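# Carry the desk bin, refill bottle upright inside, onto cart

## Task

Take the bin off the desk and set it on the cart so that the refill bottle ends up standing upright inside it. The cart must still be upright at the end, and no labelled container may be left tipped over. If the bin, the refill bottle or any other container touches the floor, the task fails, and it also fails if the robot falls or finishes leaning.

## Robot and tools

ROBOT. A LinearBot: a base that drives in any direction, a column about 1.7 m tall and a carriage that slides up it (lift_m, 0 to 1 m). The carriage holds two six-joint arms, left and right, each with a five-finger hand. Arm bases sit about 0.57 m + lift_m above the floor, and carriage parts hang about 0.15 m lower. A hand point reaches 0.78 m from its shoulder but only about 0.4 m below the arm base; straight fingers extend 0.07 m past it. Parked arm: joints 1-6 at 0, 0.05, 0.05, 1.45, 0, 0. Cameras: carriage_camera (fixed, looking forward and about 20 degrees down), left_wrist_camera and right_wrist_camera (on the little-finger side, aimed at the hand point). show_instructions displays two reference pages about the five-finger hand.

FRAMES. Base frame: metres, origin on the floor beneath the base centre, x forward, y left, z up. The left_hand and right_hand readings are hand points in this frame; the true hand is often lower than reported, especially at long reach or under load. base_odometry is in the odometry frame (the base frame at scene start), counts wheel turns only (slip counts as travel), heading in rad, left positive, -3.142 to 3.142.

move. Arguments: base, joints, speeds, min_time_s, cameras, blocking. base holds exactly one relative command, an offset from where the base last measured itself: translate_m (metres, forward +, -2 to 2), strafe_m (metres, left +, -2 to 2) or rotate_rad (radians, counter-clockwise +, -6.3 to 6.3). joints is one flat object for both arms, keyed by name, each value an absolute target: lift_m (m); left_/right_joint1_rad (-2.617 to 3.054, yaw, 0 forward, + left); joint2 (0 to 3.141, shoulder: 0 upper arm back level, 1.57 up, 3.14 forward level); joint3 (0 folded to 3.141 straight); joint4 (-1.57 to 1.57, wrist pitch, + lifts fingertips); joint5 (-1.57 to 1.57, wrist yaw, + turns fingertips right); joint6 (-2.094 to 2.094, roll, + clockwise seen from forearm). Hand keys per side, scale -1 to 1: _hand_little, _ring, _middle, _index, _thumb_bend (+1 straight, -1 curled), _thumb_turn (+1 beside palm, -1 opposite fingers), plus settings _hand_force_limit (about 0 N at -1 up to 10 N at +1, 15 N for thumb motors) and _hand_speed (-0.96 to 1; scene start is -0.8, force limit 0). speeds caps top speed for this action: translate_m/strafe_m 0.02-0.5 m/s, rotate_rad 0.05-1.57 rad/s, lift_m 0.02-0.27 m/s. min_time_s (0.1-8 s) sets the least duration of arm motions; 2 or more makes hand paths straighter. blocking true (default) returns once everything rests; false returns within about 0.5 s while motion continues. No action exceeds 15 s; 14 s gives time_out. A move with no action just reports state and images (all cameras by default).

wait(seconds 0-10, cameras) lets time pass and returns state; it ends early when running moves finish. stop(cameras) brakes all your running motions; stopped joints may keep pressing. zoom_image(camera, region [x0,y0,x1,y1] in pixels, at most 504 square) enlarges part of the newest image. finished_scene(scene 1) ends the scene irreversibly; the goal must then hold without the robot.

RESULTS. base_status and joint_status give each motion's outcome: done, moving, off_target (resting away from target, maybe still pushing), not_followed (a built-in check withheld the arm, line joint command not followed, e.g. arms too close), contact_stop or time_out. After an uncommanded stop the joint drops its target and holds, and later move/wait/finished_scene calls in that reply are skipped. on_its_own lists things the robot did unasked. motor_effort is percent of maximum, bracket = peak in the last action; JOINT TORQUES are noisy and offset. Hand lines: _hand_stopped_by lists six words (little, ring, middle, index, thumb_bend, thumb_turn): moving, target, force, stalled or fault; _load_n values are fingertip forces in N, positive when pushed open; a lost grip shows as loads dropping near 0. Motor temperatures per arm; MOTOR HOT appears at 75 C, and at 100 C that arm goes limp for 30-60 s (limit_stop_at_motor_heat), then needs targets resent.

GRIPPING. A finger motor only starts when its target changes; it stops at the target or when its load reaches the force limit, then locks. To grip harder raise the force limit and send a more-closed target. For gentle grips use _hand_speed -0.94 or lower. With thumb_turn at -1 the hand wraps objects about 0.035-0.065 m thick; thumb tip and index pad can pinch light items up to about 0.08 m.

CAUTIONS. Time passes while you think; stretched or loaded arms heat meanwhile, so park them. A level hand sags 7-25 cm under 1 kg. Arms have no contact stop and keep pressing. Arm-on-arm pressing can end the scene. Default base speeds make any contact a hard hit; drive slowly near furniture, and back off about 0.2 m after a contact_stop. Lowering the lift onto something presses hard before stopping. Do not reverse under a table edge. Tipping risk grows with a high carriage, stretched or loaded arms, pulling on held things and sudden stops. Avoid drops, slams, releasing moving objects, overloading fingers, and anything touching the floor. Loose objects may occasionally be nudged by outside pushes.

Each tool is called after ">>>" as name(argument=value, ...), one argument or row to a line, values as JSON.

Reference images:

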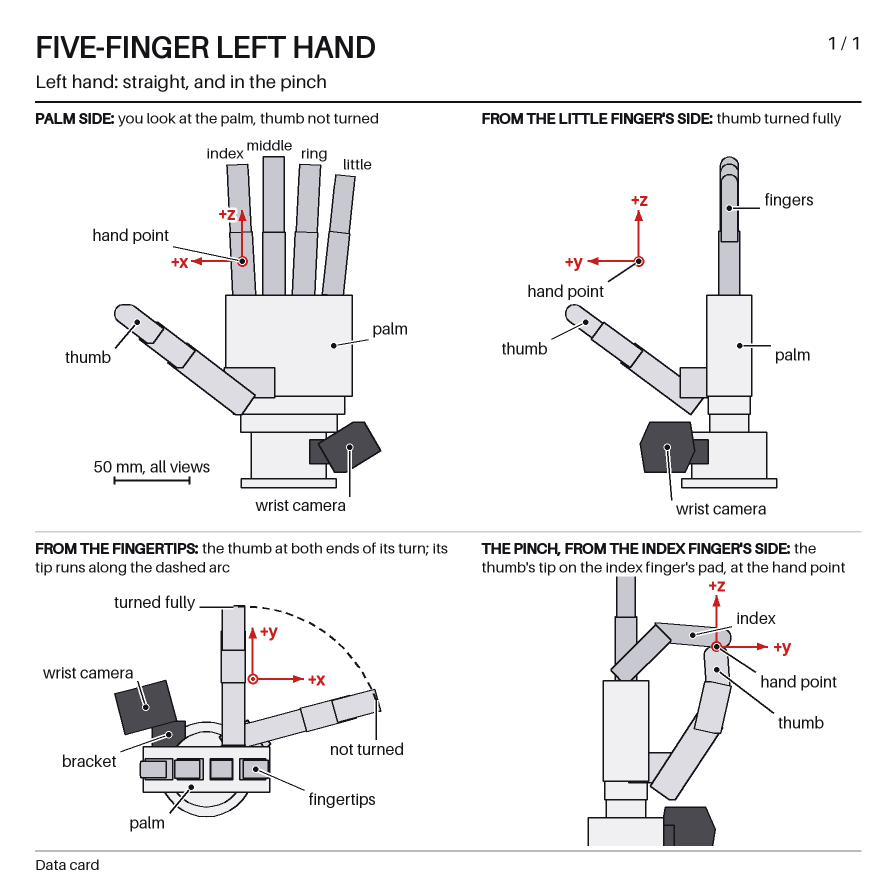

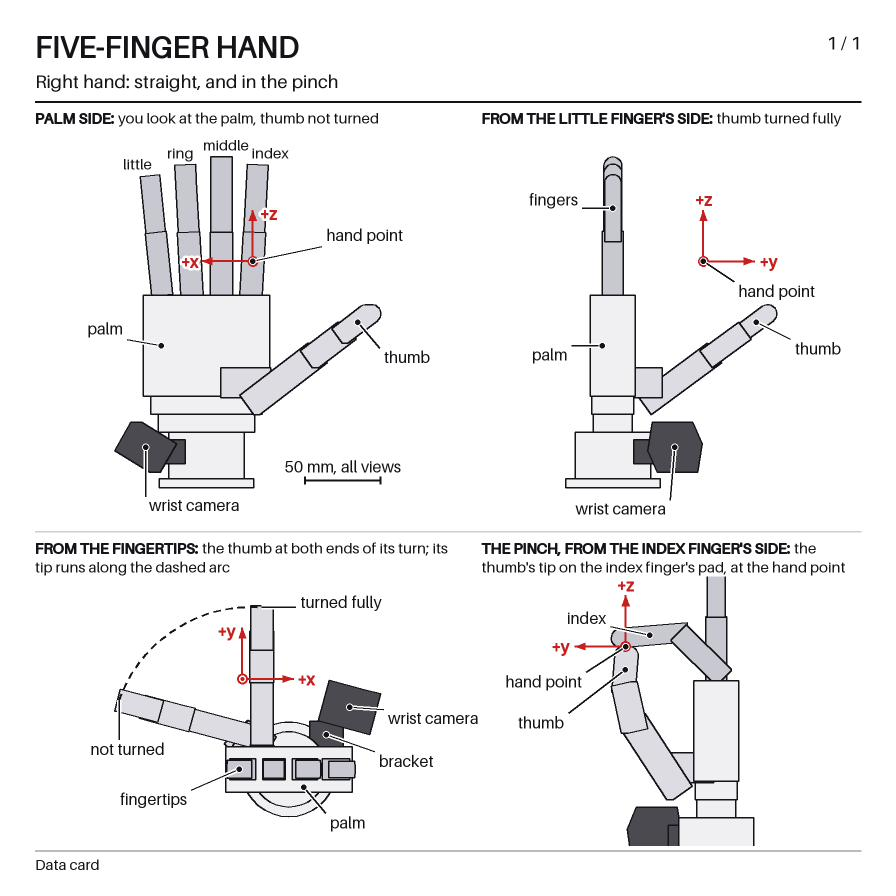

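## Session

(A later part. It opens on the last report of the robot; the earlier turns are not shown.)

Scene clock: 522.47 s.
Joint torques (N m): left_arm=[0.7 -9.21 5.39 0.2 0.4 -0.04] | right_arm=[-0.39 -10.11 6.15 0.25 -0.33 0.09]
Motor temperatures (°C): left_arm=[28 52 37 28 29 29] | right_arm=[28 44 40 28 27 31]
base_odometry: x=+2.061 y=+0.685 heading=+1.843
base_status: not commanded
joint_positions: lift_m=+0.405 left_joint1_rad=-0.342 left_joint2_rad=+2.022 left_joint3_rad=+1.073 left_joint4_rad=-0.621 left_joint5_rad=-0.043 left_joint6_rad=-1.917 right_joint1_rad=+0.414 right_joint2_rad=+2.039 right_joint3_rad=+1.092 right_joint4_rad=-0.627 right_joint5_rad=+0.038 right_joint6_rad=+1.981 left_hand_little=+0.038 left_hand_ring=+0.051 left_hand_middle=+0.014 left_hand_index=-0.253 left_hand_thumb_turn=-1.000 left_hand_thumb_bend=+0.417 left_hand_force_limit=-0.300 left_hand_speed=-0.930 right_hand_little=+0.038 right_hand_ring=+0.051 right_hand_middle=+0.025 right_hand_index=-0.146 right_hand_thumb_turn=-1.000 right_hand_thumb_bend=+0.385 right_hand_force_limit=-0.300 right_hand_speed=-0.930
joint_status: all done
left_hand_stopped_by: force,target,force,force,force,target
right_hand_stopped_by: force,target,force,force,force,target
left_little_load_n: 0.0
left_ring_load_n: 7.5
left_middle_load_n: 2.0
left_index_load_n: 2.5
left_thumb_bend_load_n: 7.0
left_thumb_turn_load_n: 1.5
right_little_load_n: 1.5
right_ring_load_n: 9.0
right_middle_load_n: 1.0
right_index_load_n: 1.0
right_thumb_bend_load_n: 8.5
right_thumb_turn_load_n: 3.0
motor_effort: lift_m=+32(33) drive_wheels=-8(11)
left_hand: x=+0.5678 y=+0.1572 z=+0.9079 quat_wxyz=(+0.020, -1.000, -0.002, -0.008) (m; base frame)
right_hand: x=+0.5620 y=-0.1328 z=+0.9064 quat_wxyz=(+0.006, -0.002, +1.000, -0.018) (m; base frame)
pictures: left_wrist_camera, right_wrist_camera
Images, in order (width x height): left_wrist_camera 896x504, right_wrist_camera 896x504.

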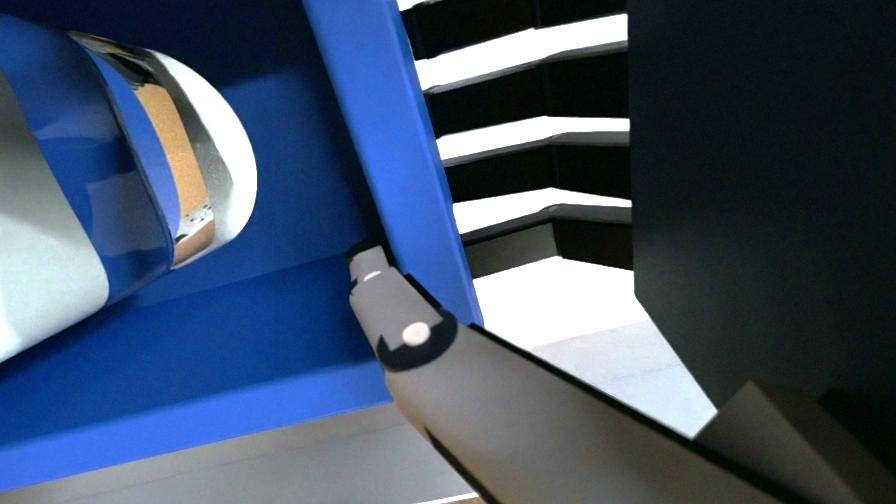

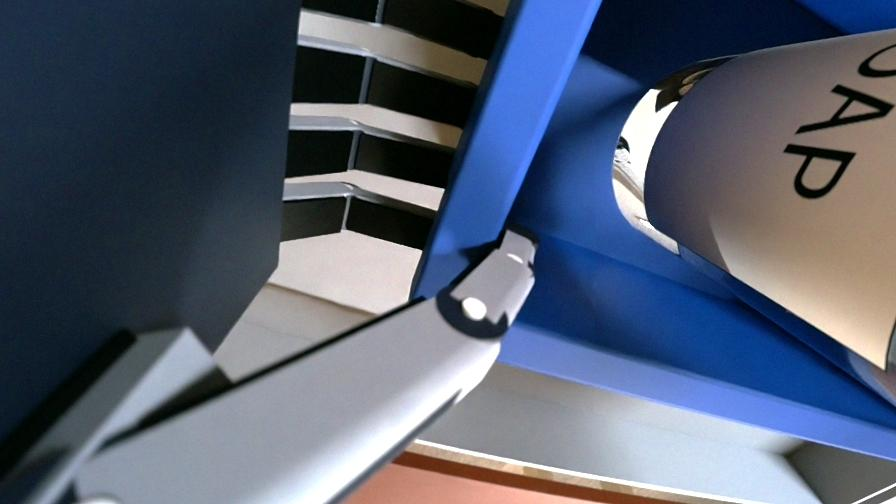

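>>> move(
  joints={"lift_m": 0.399},
  speeds={"lift_m": 0.02},
  cameras=["carriage_camera"],
)

>>> zoom_image(
  camera="carriage_camera",
  region=[340, 350, 560, 504],
)

Scene clock: 527.43 s.
Joint torques (N m): left_arm=[0.7 -9.22 5.38 0.24 0.39 -0.04] | right_arm=[-0.35 -10.04 6.13 0.27 -0.3 0.09]
move: done
base_odometry: x=+2.061 y=+0.685 heading=+1.843
base_status: not commanded
joint_positions: lift_m=+0.399 left_joint1_rad=-0.342 left_joint2_rad=+2.022 left_joint3_rad=+1.073 left_joint4_rad=-0.626 left_joint5_rad=-0.042 left_joint6_rad=-1.918 right_joint1_rad=+0.414 right_joint2_rad=+2.039 right_joint3_rad=+1.092 right_joint4_rad=-0.629 right_joint5_rad=+0.034 right_joint6_rad=+1.982 left_hand_little=+0.038 left_hand_ring=+0.051 left_hand_middle=+0.013 left_hand_index=-0.253 left_hand_thumb_turn=-1.000 left_hand_thumb_bend=+0.417 left_hand_force_limit=-0.300 left_hand_speed=-0.930 right_hand_little=+0.038 right_hand_ring=+0.050 right_hand_middle=+0.025 right_hand_index=-0.145 right_hand_thumb_turn=-1.000 right_hand_thumb_bend=+0.385 right_hand_force_limit=-0.300 right_hand_speed=-0.930
joint_status: all done
left_hand_stopped_by: force,target,force,force,force,target
right_hand_stopped_by: force,target,force,force,force,target
left_little_load_n: 0.0
left_ring_load_n: 4.0
left_middle_load_n: 3.0
left_index_load_n: 2.5
left_thumb_bend_load_n: 5.0
left_thumb_turn_load_n: 1.5
right_little_load_n: 1.5
right_ring_load_n: 3.5
right_middle_load_n: 0.5
right_index_load_n: 3.5
right_thumb_bend_load_n: 7.5
right_thumb_turn_load_n: 2.5
motor_effort: lift_m=+32(32) drive_wheels=-7(9)
left_hand: x=+0.5666 y=+0.1575 z=+0.9018 quat_wxyz=(+0.020, -1.000, -0.002, -0.005)
right_hand: x=+0.5611 y=-0.1323 z=+0.9005 quat_wxyz=(+0.004, -0.002, +1.000, -0.017)
Images, in order (width x height): carriage_camera 896x504.

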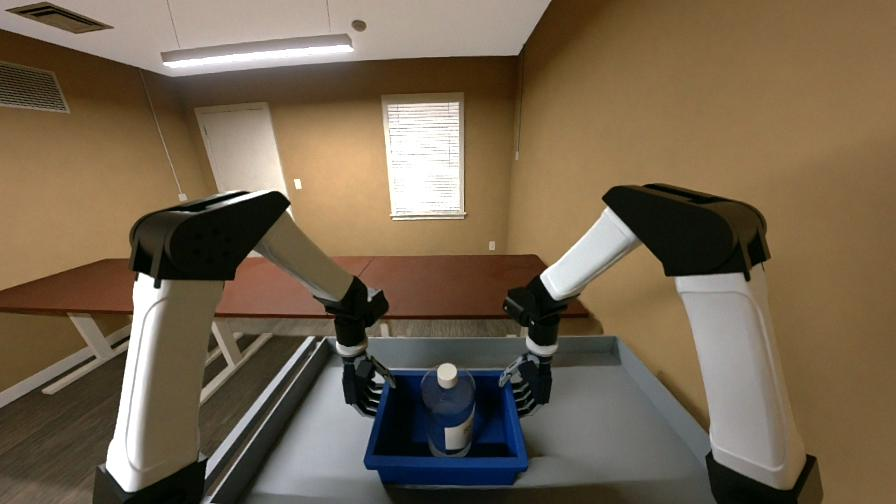

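Scaled by 2.291 from the camera's image (finer frame: 1280x720).

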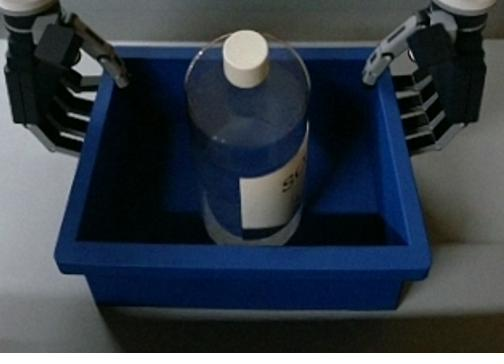

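>>> move(
  joints={"lift_m": 0.393},
  speeds={"lift_m": 0.02},
  cameras=["carriage_camera"],
)

>>> zoom_image(
  camera="carriage_camera",
  region=[340, 350, 560, 504],
)

Scene clock: 533.07 s.
Joint torques (N m): left_arm=[0.7 -9.2 5.37 0.3 0.37 -0.02] | right_arm=[-0.39 -9.99 6.2 0.3 -0.26 0.09]
move: done
base_odometry: x=+2.061 y=+0.685 heading=+1.843
base_status: not commanded
joint_positions: lift_m=+0.393 left_joint1_rad=-0.342 left_joint2_rad=+2.022 left_joint3_rad=+1.073 left_joint4_rad=-0.632 left_joint5_rad=-0.040 left_joint6_rad=-1.919 right_joint1_rad=+0.414 right_joint2_rad=+2.039 right_joint3_rad=+1.092 right_joint4_rad=-0.631 right_joint5_rad=+0.030 right_joint6_rad=+1.984 left_hand_little=+0.038 left_hand_ring=+0.050 left_hand_middle=+0.013 left_hand_index=-0.253 left_hand_thumb_turn=-1.000 left_hand_thumb_bend=+0.416 left_hand_force_limit=-0.300 left_hand_speed=-0.930 right_hand_little=+0.038 right_hand_ring=+0.050 right_hand_middle=+0.026 right_hand_index=-0.145 right_hand_thumb_turn=-1.000 right_hand_thumb_bend=+0.385 right_hand_force_limit=-0.300 right_hand_speed=-0.930
joint_status: all done
left_hand_stopped_by: force,target,force,force,force,target
right_hand_stopped_by: force,target,force,force,force,target
left_little_load_n: 0.0
left_ring_load_n: 0.5
left_middle_load_n: 2.5
left_index_load_n: 6.0
left_thumb_bend_load_n: 4.0
left_thumb_turn_load_n: 1.0
right_little_load_n: 1.0
right_ring_load_n: 1.0
right_middle_load_n: 2.5
right_index_load_n: 2.0
right_thumb_bend_load_n: 6.0
right_thumb_turn_load_n: 2.0
motor_effort: lift_m=+31(32) drive_wheels=-8(9)
left_hand: x=+0.5648 y=+0.1578 z=+0.8956 quat_wxyz=(+0.021, -1.000, -0.003, -0.002)
right_hand: x=+0.5606 y=-0.1319 z=+0.8945 quat_wxyz=(+0.003, +0.000, +1.000, -0.015)
Images, in order (width x height): carriage_camera 896x504.

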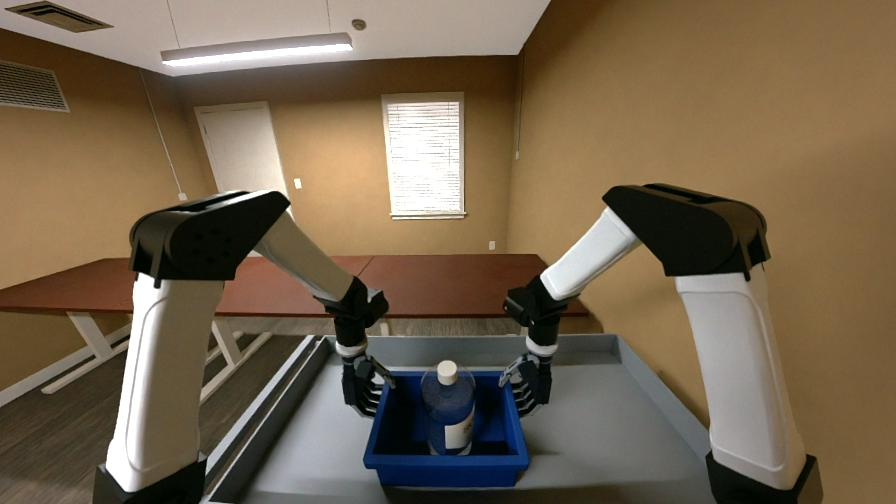

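Scaled by 2.291 from the camera's image (finer frame: 1280x720).

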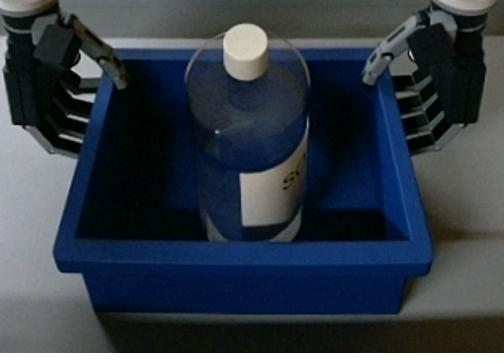

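>>> zoom_image(
  camera="carriage_camera",
  region=[360, 420, 450, 504],
)

>>> zoom_image(
  camera="carriage_camera",
  region=[450, 420, 540, 504],
)

>>> zoom_image(
  camera="carriage_camera",
  region=[360, 350, 450, 434],
)

>>> zoom_image(
  camera="carriage_camera",
  region=[450, 350, 540, 434],
)

Scaled by 5.600 from the camera's image (finer frame: 1280x720).

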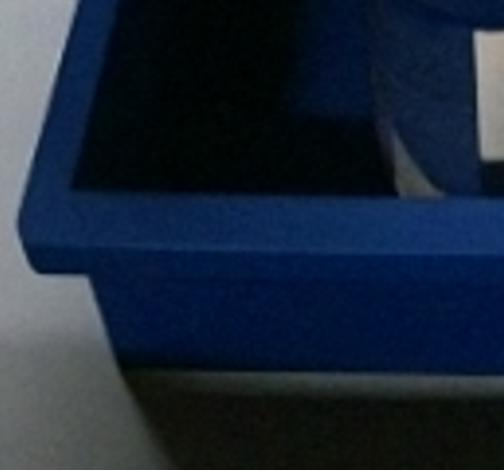

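Scaled by 5.600 from the camera's image (finer frame: 1280x720).

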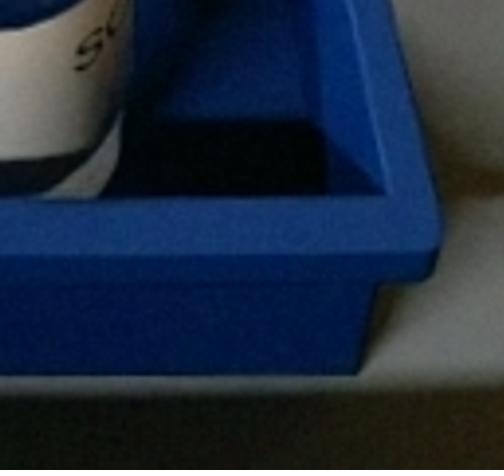

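Scaled by 5.600 from the camera's image (finer frame: 1280x720).

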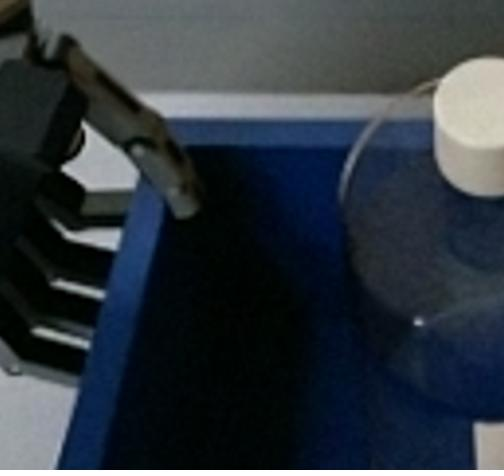

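Scaled by 5.600 from the camera's image (finer frame: 1280x720).

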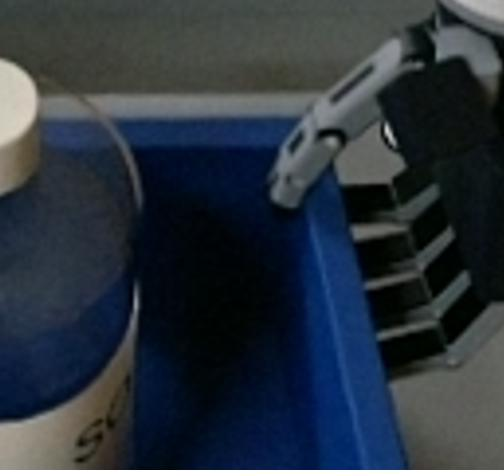

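>>> move(
  joints={"lift_m": 0.386},
  speeds={"lift_m": 0.02},
  cameras=["carriage_camera"],
)

>>> zoom_image(
  camera="carriage_camera",
  region=[340, 350, 560, 504],
)

Scene clock: 576.30 s.
Joint torques (N m): left_arm=[0.68 -9.17 5.38 0.39 0.35 0.02] | right_arm=[-0.36 -10.11 6.19 0.26 -0.23 0.09]
move: done
base_odometry: x=+2.061 y=+0.685 heading=+1.843
base_status: not commanded
joint_positions: lift_m=+0.386 left_joint1_rad=-0.342 left_joint2_rad=+2.022 left_joint3_rad=+1.073 left_joint4_rad=-0.644 left_joint5_rad=-0.039 left_joint6_rad=-1.923 right_joint1_rad=+0.414 right_joint2_rad=+2.039 right_joint3_rad=+1.092 right_joint4_rad=-0.630 right_joint5_rad=+0.025 right_joint6_rad=+1.986 left_hand_little=+0.038 left_hand_ring=+0.050 left_hand_middle=+0.013 left_hand_index=-0.253 left_hand_thumb_turn=-1.000 left_hand_thumb_bend=+0.416 left_hand_force_limit=-0.300 left_hand_speed=-0.930 right_hand_little=+0.038 right_hand_ring=+0.050 right_hand_middle=+0.026 right_hand_index=-0.146 right_hand_thumb_turn=-1.000 right_hand_thumb_bend=+0.385 right_hand_force_limit=-0.300 right_hand_speed=-0.930
joint_status: all done
left_hand_stopped_by: force,target,force,force,force,target
right_hand_stopped_by: force,target,force,force,force,target
left_little_load_n: 0.0
left_ring_load_n: 0.0
left_middle_load_n: 0.5
left_index_load_n: 9.0
left_thumb_bend_load_n: 4.0
left_thumb_turn_load_n: 1.5
right_little_load_n: 0.5
right_ring_load_n: 0.0
right_middle_load_n: 5.0
right_index_load_n: 0.0
right_thumb_bend_load_n: 5.0
right_thumb_turn_load_n: 1.5
motor_effort: lift_m=+32(33) drive_wheels=-6(9)
left_hand: x=+0.5619 y=+0.1588 z=+0.8881 quat_wxyz=(+0.022, -1.000, -0.005, +0.004)
right_hand: x=+0.5604 y=-0.1309 z=+0.8878 quat_wxyz=(+0.002, +0.001, +1.000, -0.013)
Images, in order (width x height): carriage_camera 896x504.

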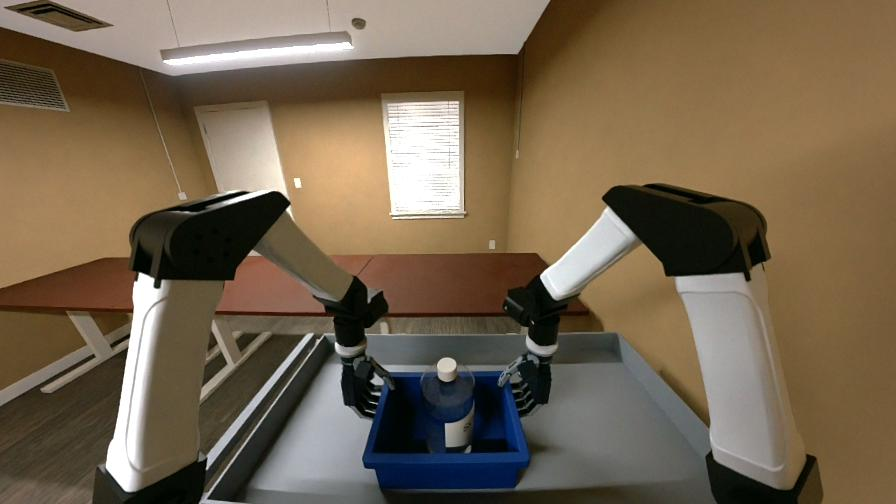

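Scaled by 2.291 from the camera's image (finer frame: 1280x720).

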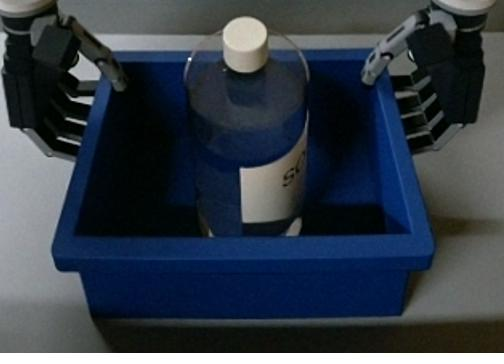

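>>> move(
  joints={"lift_m": 0.380},
  speeds={"lift_m": 0.02},
  cameras=["carriage_camera"],
)

>>> zoom_image(
  camera="carriage_camera",
  region=[340, 350, 560, 504],
)

Scene clock: 579.43 s.
Joint torques (N m): left_arm=[0.34 -8.68 5.29 0.48 0.18 0.03] | right_arm=[-0.38 -9.14 6.17 0.39 -0.15 0.05]
move: done
base_odometry: x=+2.061 y=+0.685 heading=+1.843
base_status: not commanded
joint_positions: lift_m=+0.381 left_joint1_rad=-0.338 left_joint2_rad=+2.016 left_joint3_rad=+1.074 left_joint4_rad=-0.652 left_joint5_rad=-0.023 left_joint6_rad=-1.923 right_joint1_rad=+0.414 right_joint2_rad=+2.028 right_joint3_rad=+1.092 right_joint4_rad=-0.638 right_joint5_rad=+0.019 right_joint6_rad=+1.986 left_hand_little=+0.038 left_hand_ring=+0.050 left_hand_middle=+0.013 left_hand_index=-0.253 left_hand_thumb_turn=-1.000 left_hand_thumb_bend=+0.416 left_hand_force_limit=-0.300 left_hand_speed=-0.930 right_hand_little=+0.038 right_hand_ring=+0.050 right_hand_middle=+0.026 right_hand_index=-0.146 right_hand_thumb_turn=-1.000 right_hand_thumb_bend=+0.385 right_hand_force_limit=-0.300 right_hand_speed=-0.930
joint_status: all done
left_hand_stopped_by: force,target,force,force,force,target
right_hand_stopped_by: force,target,force,force,force,target
left_little_load_n: 0.0
left_ring_load_n: 0.0
left_middle_load_n: 0.0
left_index_load_n: 2.0
left_thumb_bend_load_n: 7.0
left_thumb_turn_load_n: 0.5
right_little_load_n: 0.0
right_ring_load_n: 0.0
right_middle_load_n: 2.5
right_index_load_n: 0.0
right_thumb_bend_load_n: 8.0
right_thumb_turn_load_n: 3.0
motor_effort: lift_m=+28(29) drive_wheels=-6(8)
left_hand: x=+0.5611 y=+0.1575 z=+0.8849 quat_wxyz=(+0.015, -1.000, -0.007, +0.007)
right_hand: x=+0.5601 y=-0.1298 z=+0.8860 quat_wxyz=(+0.002, +0.001, +1.000, -0.009)
Images, in order (width x height): carriage_camera 896x504.

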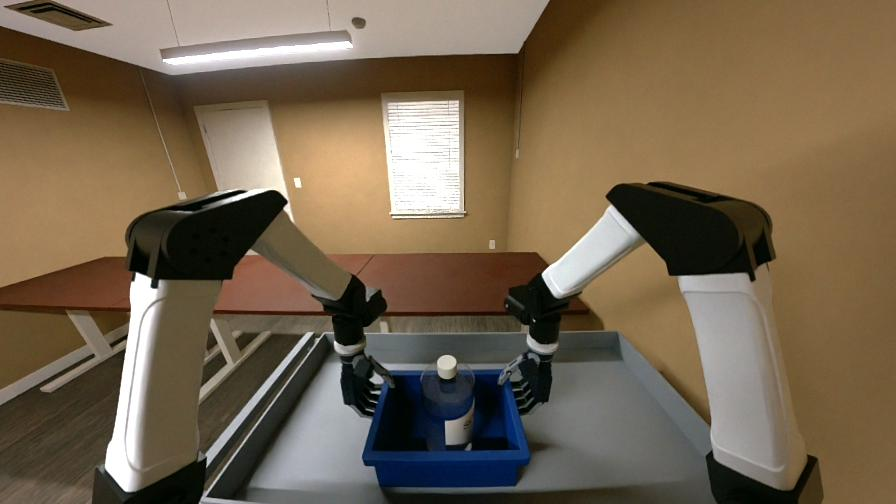

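Scaled by 2.291 from the camera's image (finer frame: 1280x720).

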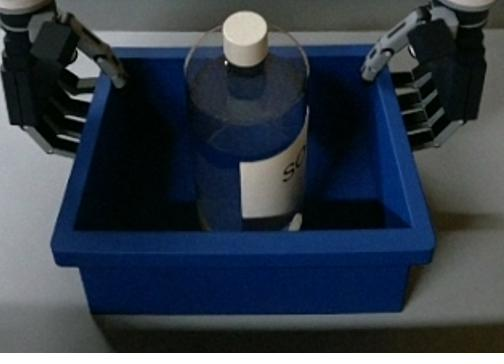

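>>> move(
  joints={"left_hand_speed": -0.8, "right_hand_speed": -0.8, "left_hand_thumb_bend": 1.0, "right_hand_thumb_bend": 1.0},
  cameras=["all"],
)

Scene clock: 588.10 s.
Joint torques (N m): left_arm=[0.34 -8.72 5.31 0.47 0.19 0.03] | right_arm=[-0.25 -9.01 6.19 0.37 -0.12 0.05]
move: done
base_odometry: x=+2.061 y=+0.685 heading=+1.843
base_status: not commanded
joint_positions: lift_m=+0.381 left_joint1_rad=-0.338 left_joint2_rad=+2.016 left_joint3_rad=+1.074 left_joint4_rad=-0.652 left_joint5_rad=-0.023 left_joint6_rad=-1.923 right_joint1_rad=+0.413 right_joint2_rad=+2.028 right_joint3_rad=+1.092 right_joint4_rad=-0.638 right_joint5_rad=+0.015 right_joint6_rad=+1.986 left_hand_little=+0.038 left_hand_ring=+0.050 left_hand_middle=+0.013 left_hand_index=-0.254 left_hand_thumb_turn=-1.000 left_hand_thumb_bend=+1.000 left_hand_force_limit=-0.300 left_hand_speed=-0.800 right_hand_little=+0.038 right_hand_ring=+0.050 right_hand_middle=+0.025 right_hand_index=-0.146 right_hand_thumb_turn=-1.000 right_hand_thumb_bend=+1.000 right_hand_force_limit=-0.300 right_hand_speed=-0.800
joint_status: all done
left_hand_stopped_by: force,target,force,force,target,target
right_hand_stopped_by: force,target,force,force,target,target
left_little_load_n: 0.0
left_ring_load_n: 0.0
left_middle_load_n: 0.0
left_index_load_n: 0.0
left_thumb_bend_load_n: -0.5
left_thumb_turn_load_n: 0.0
right_little_load_n: 0.0
right_ring_load_n: 0.0
right_middle_load_n: 0.5
right_index_load_n: 0.0
right_thumb_bend_load_n: -0.5
right_thumb_turn_load_n: 0.0
motor_effort: lift_m=+28(28) drive_wheels=-7(9)
left_hand: x=+0.5611 y=+0.1575 z=+0.8849 quat_wxyz=(+0.015, -1.000, -0.007, +0.007)
right_hand: x=+0.5599 y=-0.1296 z=+0.8861 quat_wxyz=(+0.002, +0.001, +1.000, -0.008)
pictures: carriage_camera, left_wrist_camera, right_wrist_camera
Images, in order (width x height): carriage_camera 896x504, left_wrist_camera 896x504, right_wrist_camera 896x504.

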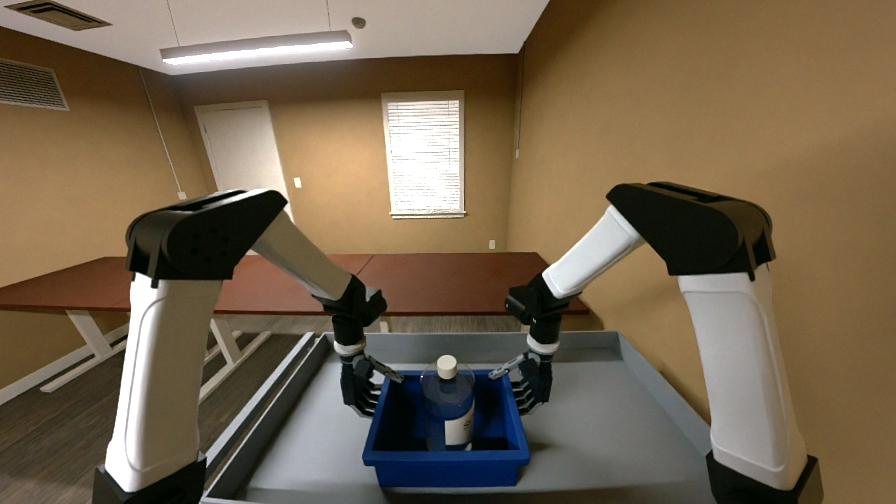

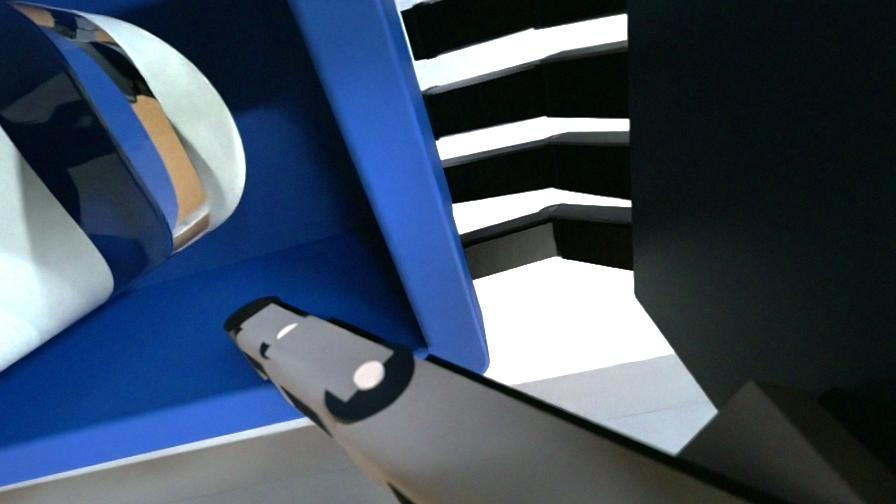

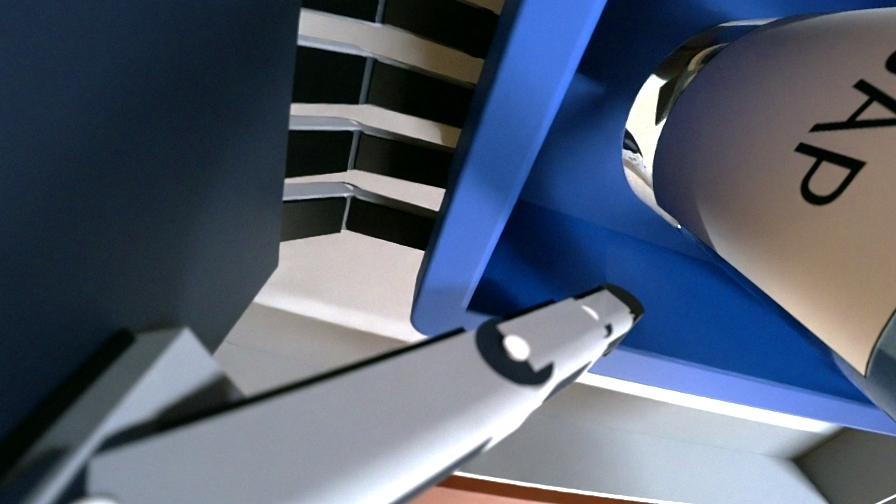

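>>> move(
  joints={"left_hand_little": 1.0, "left_hand_ring": 1.0, "left_hand_middle": 1.0, "left_hand_index": 1.0, "right_hand_little": 1.0, "right_hand_ring": 1.0, "right_hand_middle": 1.0, "right_hand_index": 1.0},
  cameras=["all"],
)

Scene clock: 593.47 s.
Joint torques (N m): left_arm=[0.34 -8.7 5.3 0.41 0.05 0.03] | right_arm=[-0.29 -9.01 6.17 0.37 -0.07 0.05]
move: done
base_odometry: x=+2.061 y=+0.685 heading=+1.843
base_status: not commanded
joint_positions: lift_m=+0.381 left_joint1_rad=-0.338 left_joint2_rad=+2.016 left_joint3_rad=+1.074 left_joint4_rad=-0.645 left_joint5_rad=-0.012 left_joint6_rad=-1.923 right_joint1_rad=+0.413 right_joint2_rad=+2.028 right_joint3_rad=+1.092 right_joint4_rad=-0.638 right_joint5_rad=+0.010 right_joint6_rad=+1.986 left_hand_little=+1.000 left_hand_ring=+1.000 left_hand_middle=+1.000 left_hand_index=+1.000 left_hand_thumb_turn=-1.000 left_hand_thumb_bend=+1.000 left_hand_force_limit=-0.300 left_hand_speed=-0.800 right_hand_little=+1.000 right_hand_ring=+1.000 right_hand_middle=+1.000 right_hand_index=+1.000 right_hand_thumb_turn=-1.000 right_hand_thumb_bend=+1.000 right_hand_force_limit=-0.300 right_hand_speed=-0.800
joint_status: all done
left_hand_stopped_by: target,target,target,target,target,target
right_hand_stopped_by: target,target,target,target,target,target
left_little_load_n: 0.0
left_ring_load_n: 0.0
left_middle_load_n: 0.0
left_index_load_n: 0.0
left_thumb_bend_load_n: 0.0
left_thumb_turn_load_n: 0.0
right_little_load_n: 0.0
right_ring_load_n: 0.0
right_middle_load_n: 0.0
right_index_load_n: 0.0
right_thumb_bend_load_n: 0.0
right_thumb_turn_load_n: 0.0
motor_effort: lift_m=+28(29) drive_wheels=-7(9)
left_hand: x=+0.5620 y=+0.1548 z=+0.8856 quat_wxyz=(+0.008, -1.000, -0.007, +0.006)
right_hand: x=+0.5595 y=-0.1286 z=+0.8864 quat_wxyz=(+0.001, +0.001, +1.000, -0.005)
pictures: carriage_camera, left_wrist_camera, right_wrist_camera
Images, in order (width x height): carriage_camera 896x504, left_wrist_camera 896x504, right_wrist_camera 896x504.

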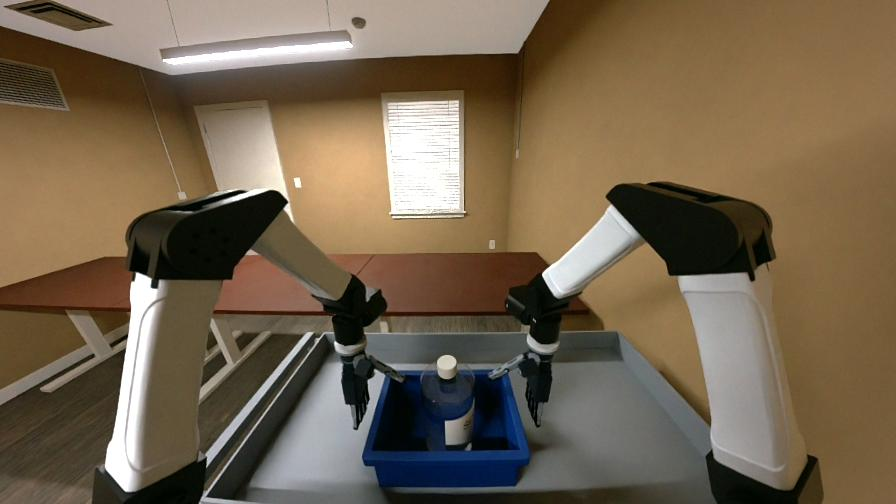

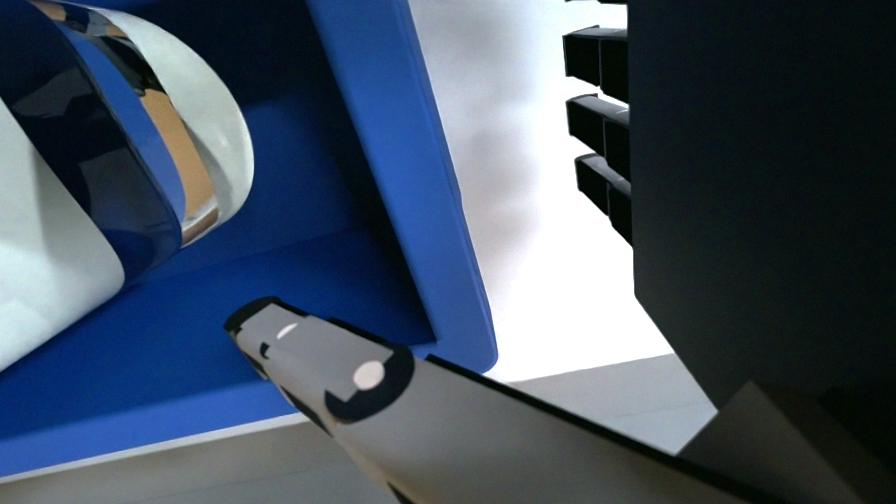

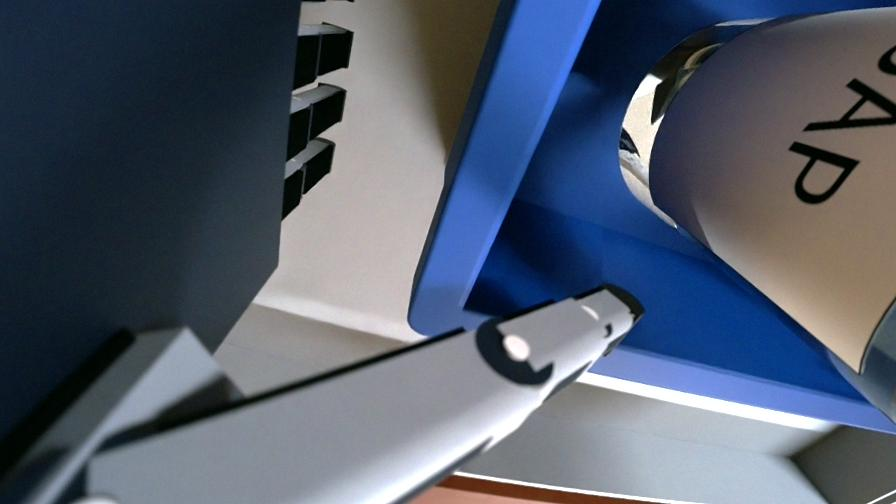

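>>> move(
  joints={"lift_m": 0.48},
  speeds={"lift_m": 0.06},
  cameras=["carriage_camera"],
)

>>> move(
  joints={"lift_m": 0.65},
  speeds={"lift_m": 0.12},
  cameras=["carriage_camera"],
)

Scene clock: 598.50 s.
Joint torques (N m): left_arm=[0.34 -8.68 5.15 0.37 0.05 0.02] | right_arm=[-0.24 -8.94 6.23 0.41 -0.06 0.05]
move: done
base_odometry: x=+2.061 y=+0.685 heading=+1.843
base_status: not commanded
joint_positions: lift_m=+0.480 left_joint1_rad=-0.338 left_joint2_rad=+2.016 left_joint3_rad=+1.076 left_joint4_rad=-0.640 left_joint5_rad=-0.012 left_joint6_rad=-1.923 right_joint1_rad=+0.413 right_joint2_rad=+2.027 right_joint3_rad=+1.092 right_joint4_rad=-0.642 right_joint5_rad=+0.009 right_joint6_rad=+1.986 left_hand_little=+1.000 left_hand_ring=+1.000 left_hand_middle=+1.000 left_hand_index=+1.000 left_hand_thumb_turn=-1.000 left_hand_thumb_bend=+1.000 left_hand_force_limit=-0.300 left_hand_speed=-0.800 right_hand_little=+1.000 right_hand_ring=+1.000 right_hand_middle=+1.000 right_hand_index=+1.000 right_hand_thumb_turn=-1.000 right_hand_thumb_bend=+1.000 right_hand_force_limit=-0.300 right_hand_speed=-0.800
joint_status: all done
left_hand_stopped_by: target,target,target,target,target,target
right_hand_stopped_by: target,target,target,target,target,target
left_little_load_n: 0.0
left_ring_load_n: 0.0
left_middle_load_n: 0.0
left_index_load_n: 0.0
left_thumb_bend_load_n: 0.0
left_thumb_turn_load_n: 0.0
right_little_load_n: 0.0
right_ring_load_n: 0.0
right_middle_load_n: 0.0
right_index_load_n: 0.0
right_thumb_bend_load_n: 0.0
right_thumb_turn_load_n: 0.0
motor_effort: lift_m=+39(47) drive_wheels=+9(10)
left_hand: x=+0.5644 y=+0.1539 z=+0.9857 quat_wxyz=(+0.007, -1.000, -0.007, +0.002)
right_hand: x=+0.5587 y=-0.1289 z=+0.9856 quat_wxyz=(-0.001, +0.001, +1.000, -0.006)
Images, in order (width x height): carriage_camera 896x504.

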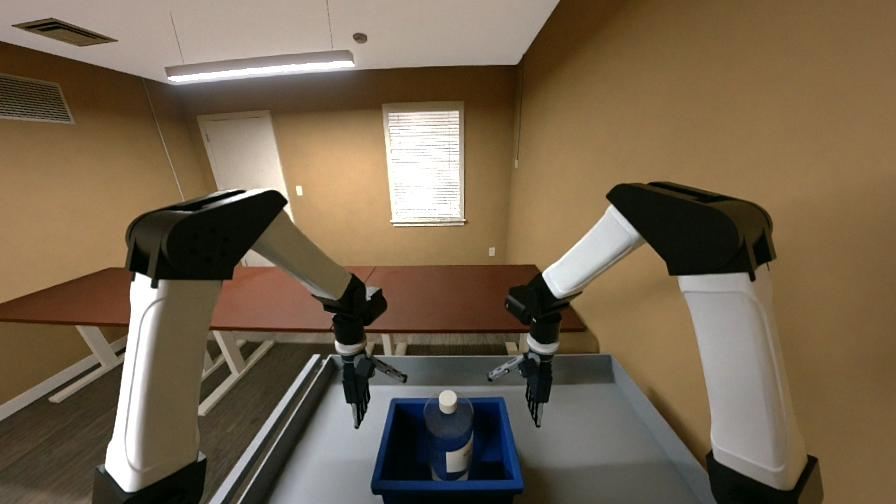

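Scene clock: 600.33 s.
Joint torques (N m): left_arm=[0.32 -8.75 5.03 0.36 0.05 0.03] | right_arm=[-0.34 -8.92 6.23 0.39 -0.06 0.04]
move: done
base_odometry: x=+2.061 y=+0.685 heading=+1.843
base_status: not commanded
joint_positions: lift_m=+0.650 left_joint1_rad=-0.338 left_joint2_rad=+2.016 left_joint3_rad=+1.077 left_joint4_rad=-0.638 left_joint5_rad=-0.011 left_joint6_rad=-1.923 right_joint1_rad=+0.413 right_joint2_rad=+2.026 right_joint3_rad=+1.092 right_joint4_rad=-0.643 right_joint5_rad=+0.009 right_joint6_rad=+1.986 left_hand_little=+1.000 left_hand_ring=+1.000 left_hand_middle=+1.000 left_hand_index=+1.000 left_hand_thumb_turn=-1.000 left_hand_thumb_bend=+1.000 left_hand_force_limit=-0.300 left_hand_speed=-0.800 right_hand_little=+1.000 right_hand_ring=+1.000 right_hand_middle=+1.000 right_hand_index=+1.000 right_hand_thumb_turn=-1.000 right_hand_thumb_bend=+1.000 right_hand_force_limit=-0.300 right_hand_speed=-0.800
joint_status: all done
left_hand_stopped_by: target,target,target,target,target,target
right_hand_stopped_by: target,target,target,target,target,target
left_little_load_n: 0.0
left_ring_load_n: 0.0
left_middle_load_n: 0.0
left_index_load_n: 0.0
left_thumb_bend_load_n: 0.0
left_thumb_turn_load_n: 0.0
right_little_load_n: 0.0
right_ring_load_n: 0.0
right_middle_load_n: 0.0
right_index_load_n: 0.0
right_thumb_bend_load_n: 0.0
right_thumb_turn_load_n: 0.0
motor_effort: lift_m=+39(48) drive_wheels=+9(11)
left_hand: x=+0.5653 y=+0.1535 z=+1.1561 quat_wxyz=(+0.006, -1.000, -0.007, +0.001)
right_hand: x=+0.5586 y=-0.1289 z=+1.1559 quat_wxyz=(-0.001, +0.001, +1.000, -0.005)
Images, in order (width x height): carriage_camera 896x504.

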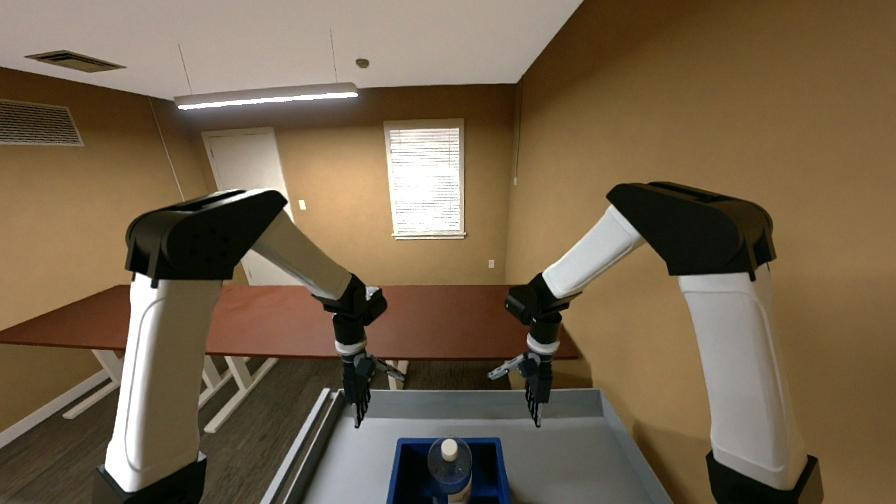

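>>> move(
  base={"translate_m": -0.35},
  speeds={"translate_m": 0.15},
  cameras=["carriage_camera"],
)

>>> zoom_image(
  camera="carriage_camera",
  region=[250, 300, 650, 504],
)

Scene clock: 606.47 s.
Joint torques (N m): left_arm=[0.34 -8.75 5.05 0.34 0.03 0.02] | right_arm=[-0.08 -8.81 6.2 0.45 -0.04 0.05]
move: done
base_odometry: x=+2.155 y=+0.348 heading=+1.842
base_status: done
joint_positions: lift_m=+0.650 left_joint1_rad=-0.338 left_joint2_rad=+2.016 left_joint3_rad=+1.077 left_joint4_rad=-0.636 left_joint5_rad=-0.010 left_joint6_rad=-1.923 right_joint1_rad=+0.410 right_joint2_rad=+2.026 right_joint3_rad=+1.092 right_joint4_rad=-0.643 right_joint5_rad=+0.007 right_joint6_rad=+1.986 left_hand_little=+1.000 left_hand_ring=+1.000 left_hand_middle=+1.000 left_hand_index=+1.000 left_hand_thumb_turn=-1.000 left_hand_thumb_bend=+1.000 left_hand_force_limit=-0.300 left_hand_speed=-0.800 right_hand_little=+1.000 right_hand_ring=+1.000 right_hand_middle=+1.000 right_hand_index=+1.000 right_hand_thumb_turn=-1.000 right_hand_thumb_bend=+1.000 right_hand_force_limit=-0.300 right_hand_speed=-0.800
joint_status: not commanded
left_hand_stopped_by: target,target,target,target,target,target
right_hand_stopped_by: target,target,target,target,target,target
left_little_load_n: 0.0
left_ring_load_n: 0.0
left_middle_load_n: 0.0
left_index_load_n: 0.0
left_thumb_bend_load_n: 0.0
left_thumb_turn_load_n: 0.0
right_little_load_n: 0.0
right_ring_load_n: 0.0
right_middle_load_n: 0.0
right_index_load_n: 0.0
right_thumb_bend_load_n: 0.0
right_thumb_turn_load_n: 0.0
motor_effort: lift_m=+38(39) drive_wheels=-5(17)
left_hand: x=+0.5658 y=+0.1531 z=+1.1563 quat_wxyz=(+0.005, -1.000, -0.007, +0.000)
right_hand: x=+0.5590 y=-0.1294 z=+1.1560 quat_wxyz=(-0.001, +0.002, +1.000, -0.004)
Images, in order (width x height): carriage_camera 896x504.

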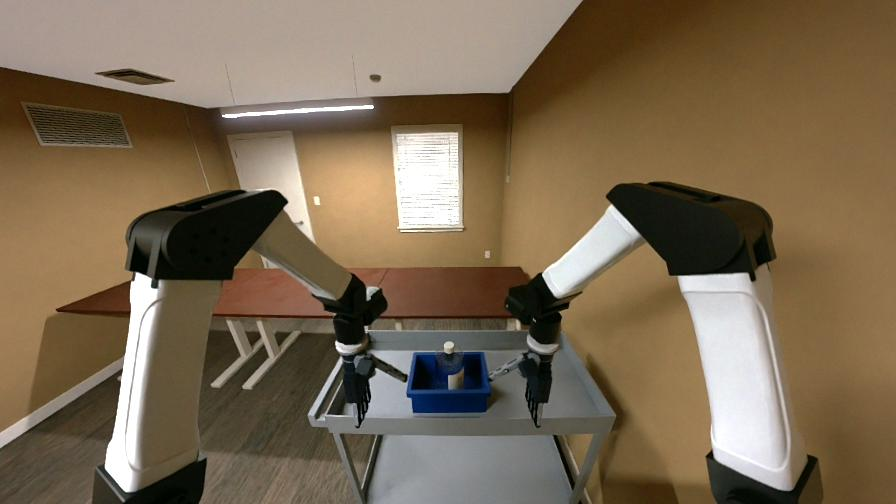

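Scaled by 1.260 from the camera's image (finer frame: 1280x720).

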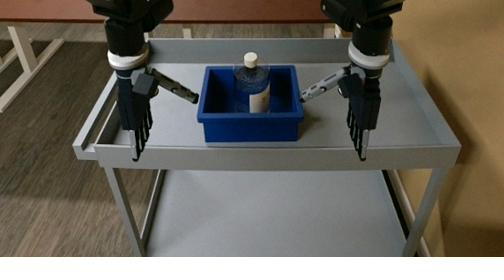

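>>> zoom_image(
  camera="carriage_camera",
  region=[380, 330, 520, 450],
)

Scaled by 3.600 from the camera's image (finer frame: 1280x720).

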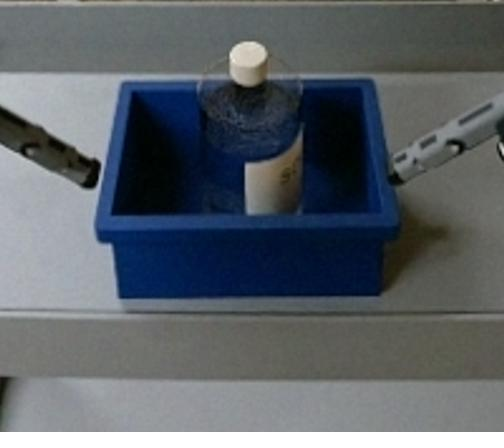

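>>> finished_scene(
)

The scene is finished: the task was done.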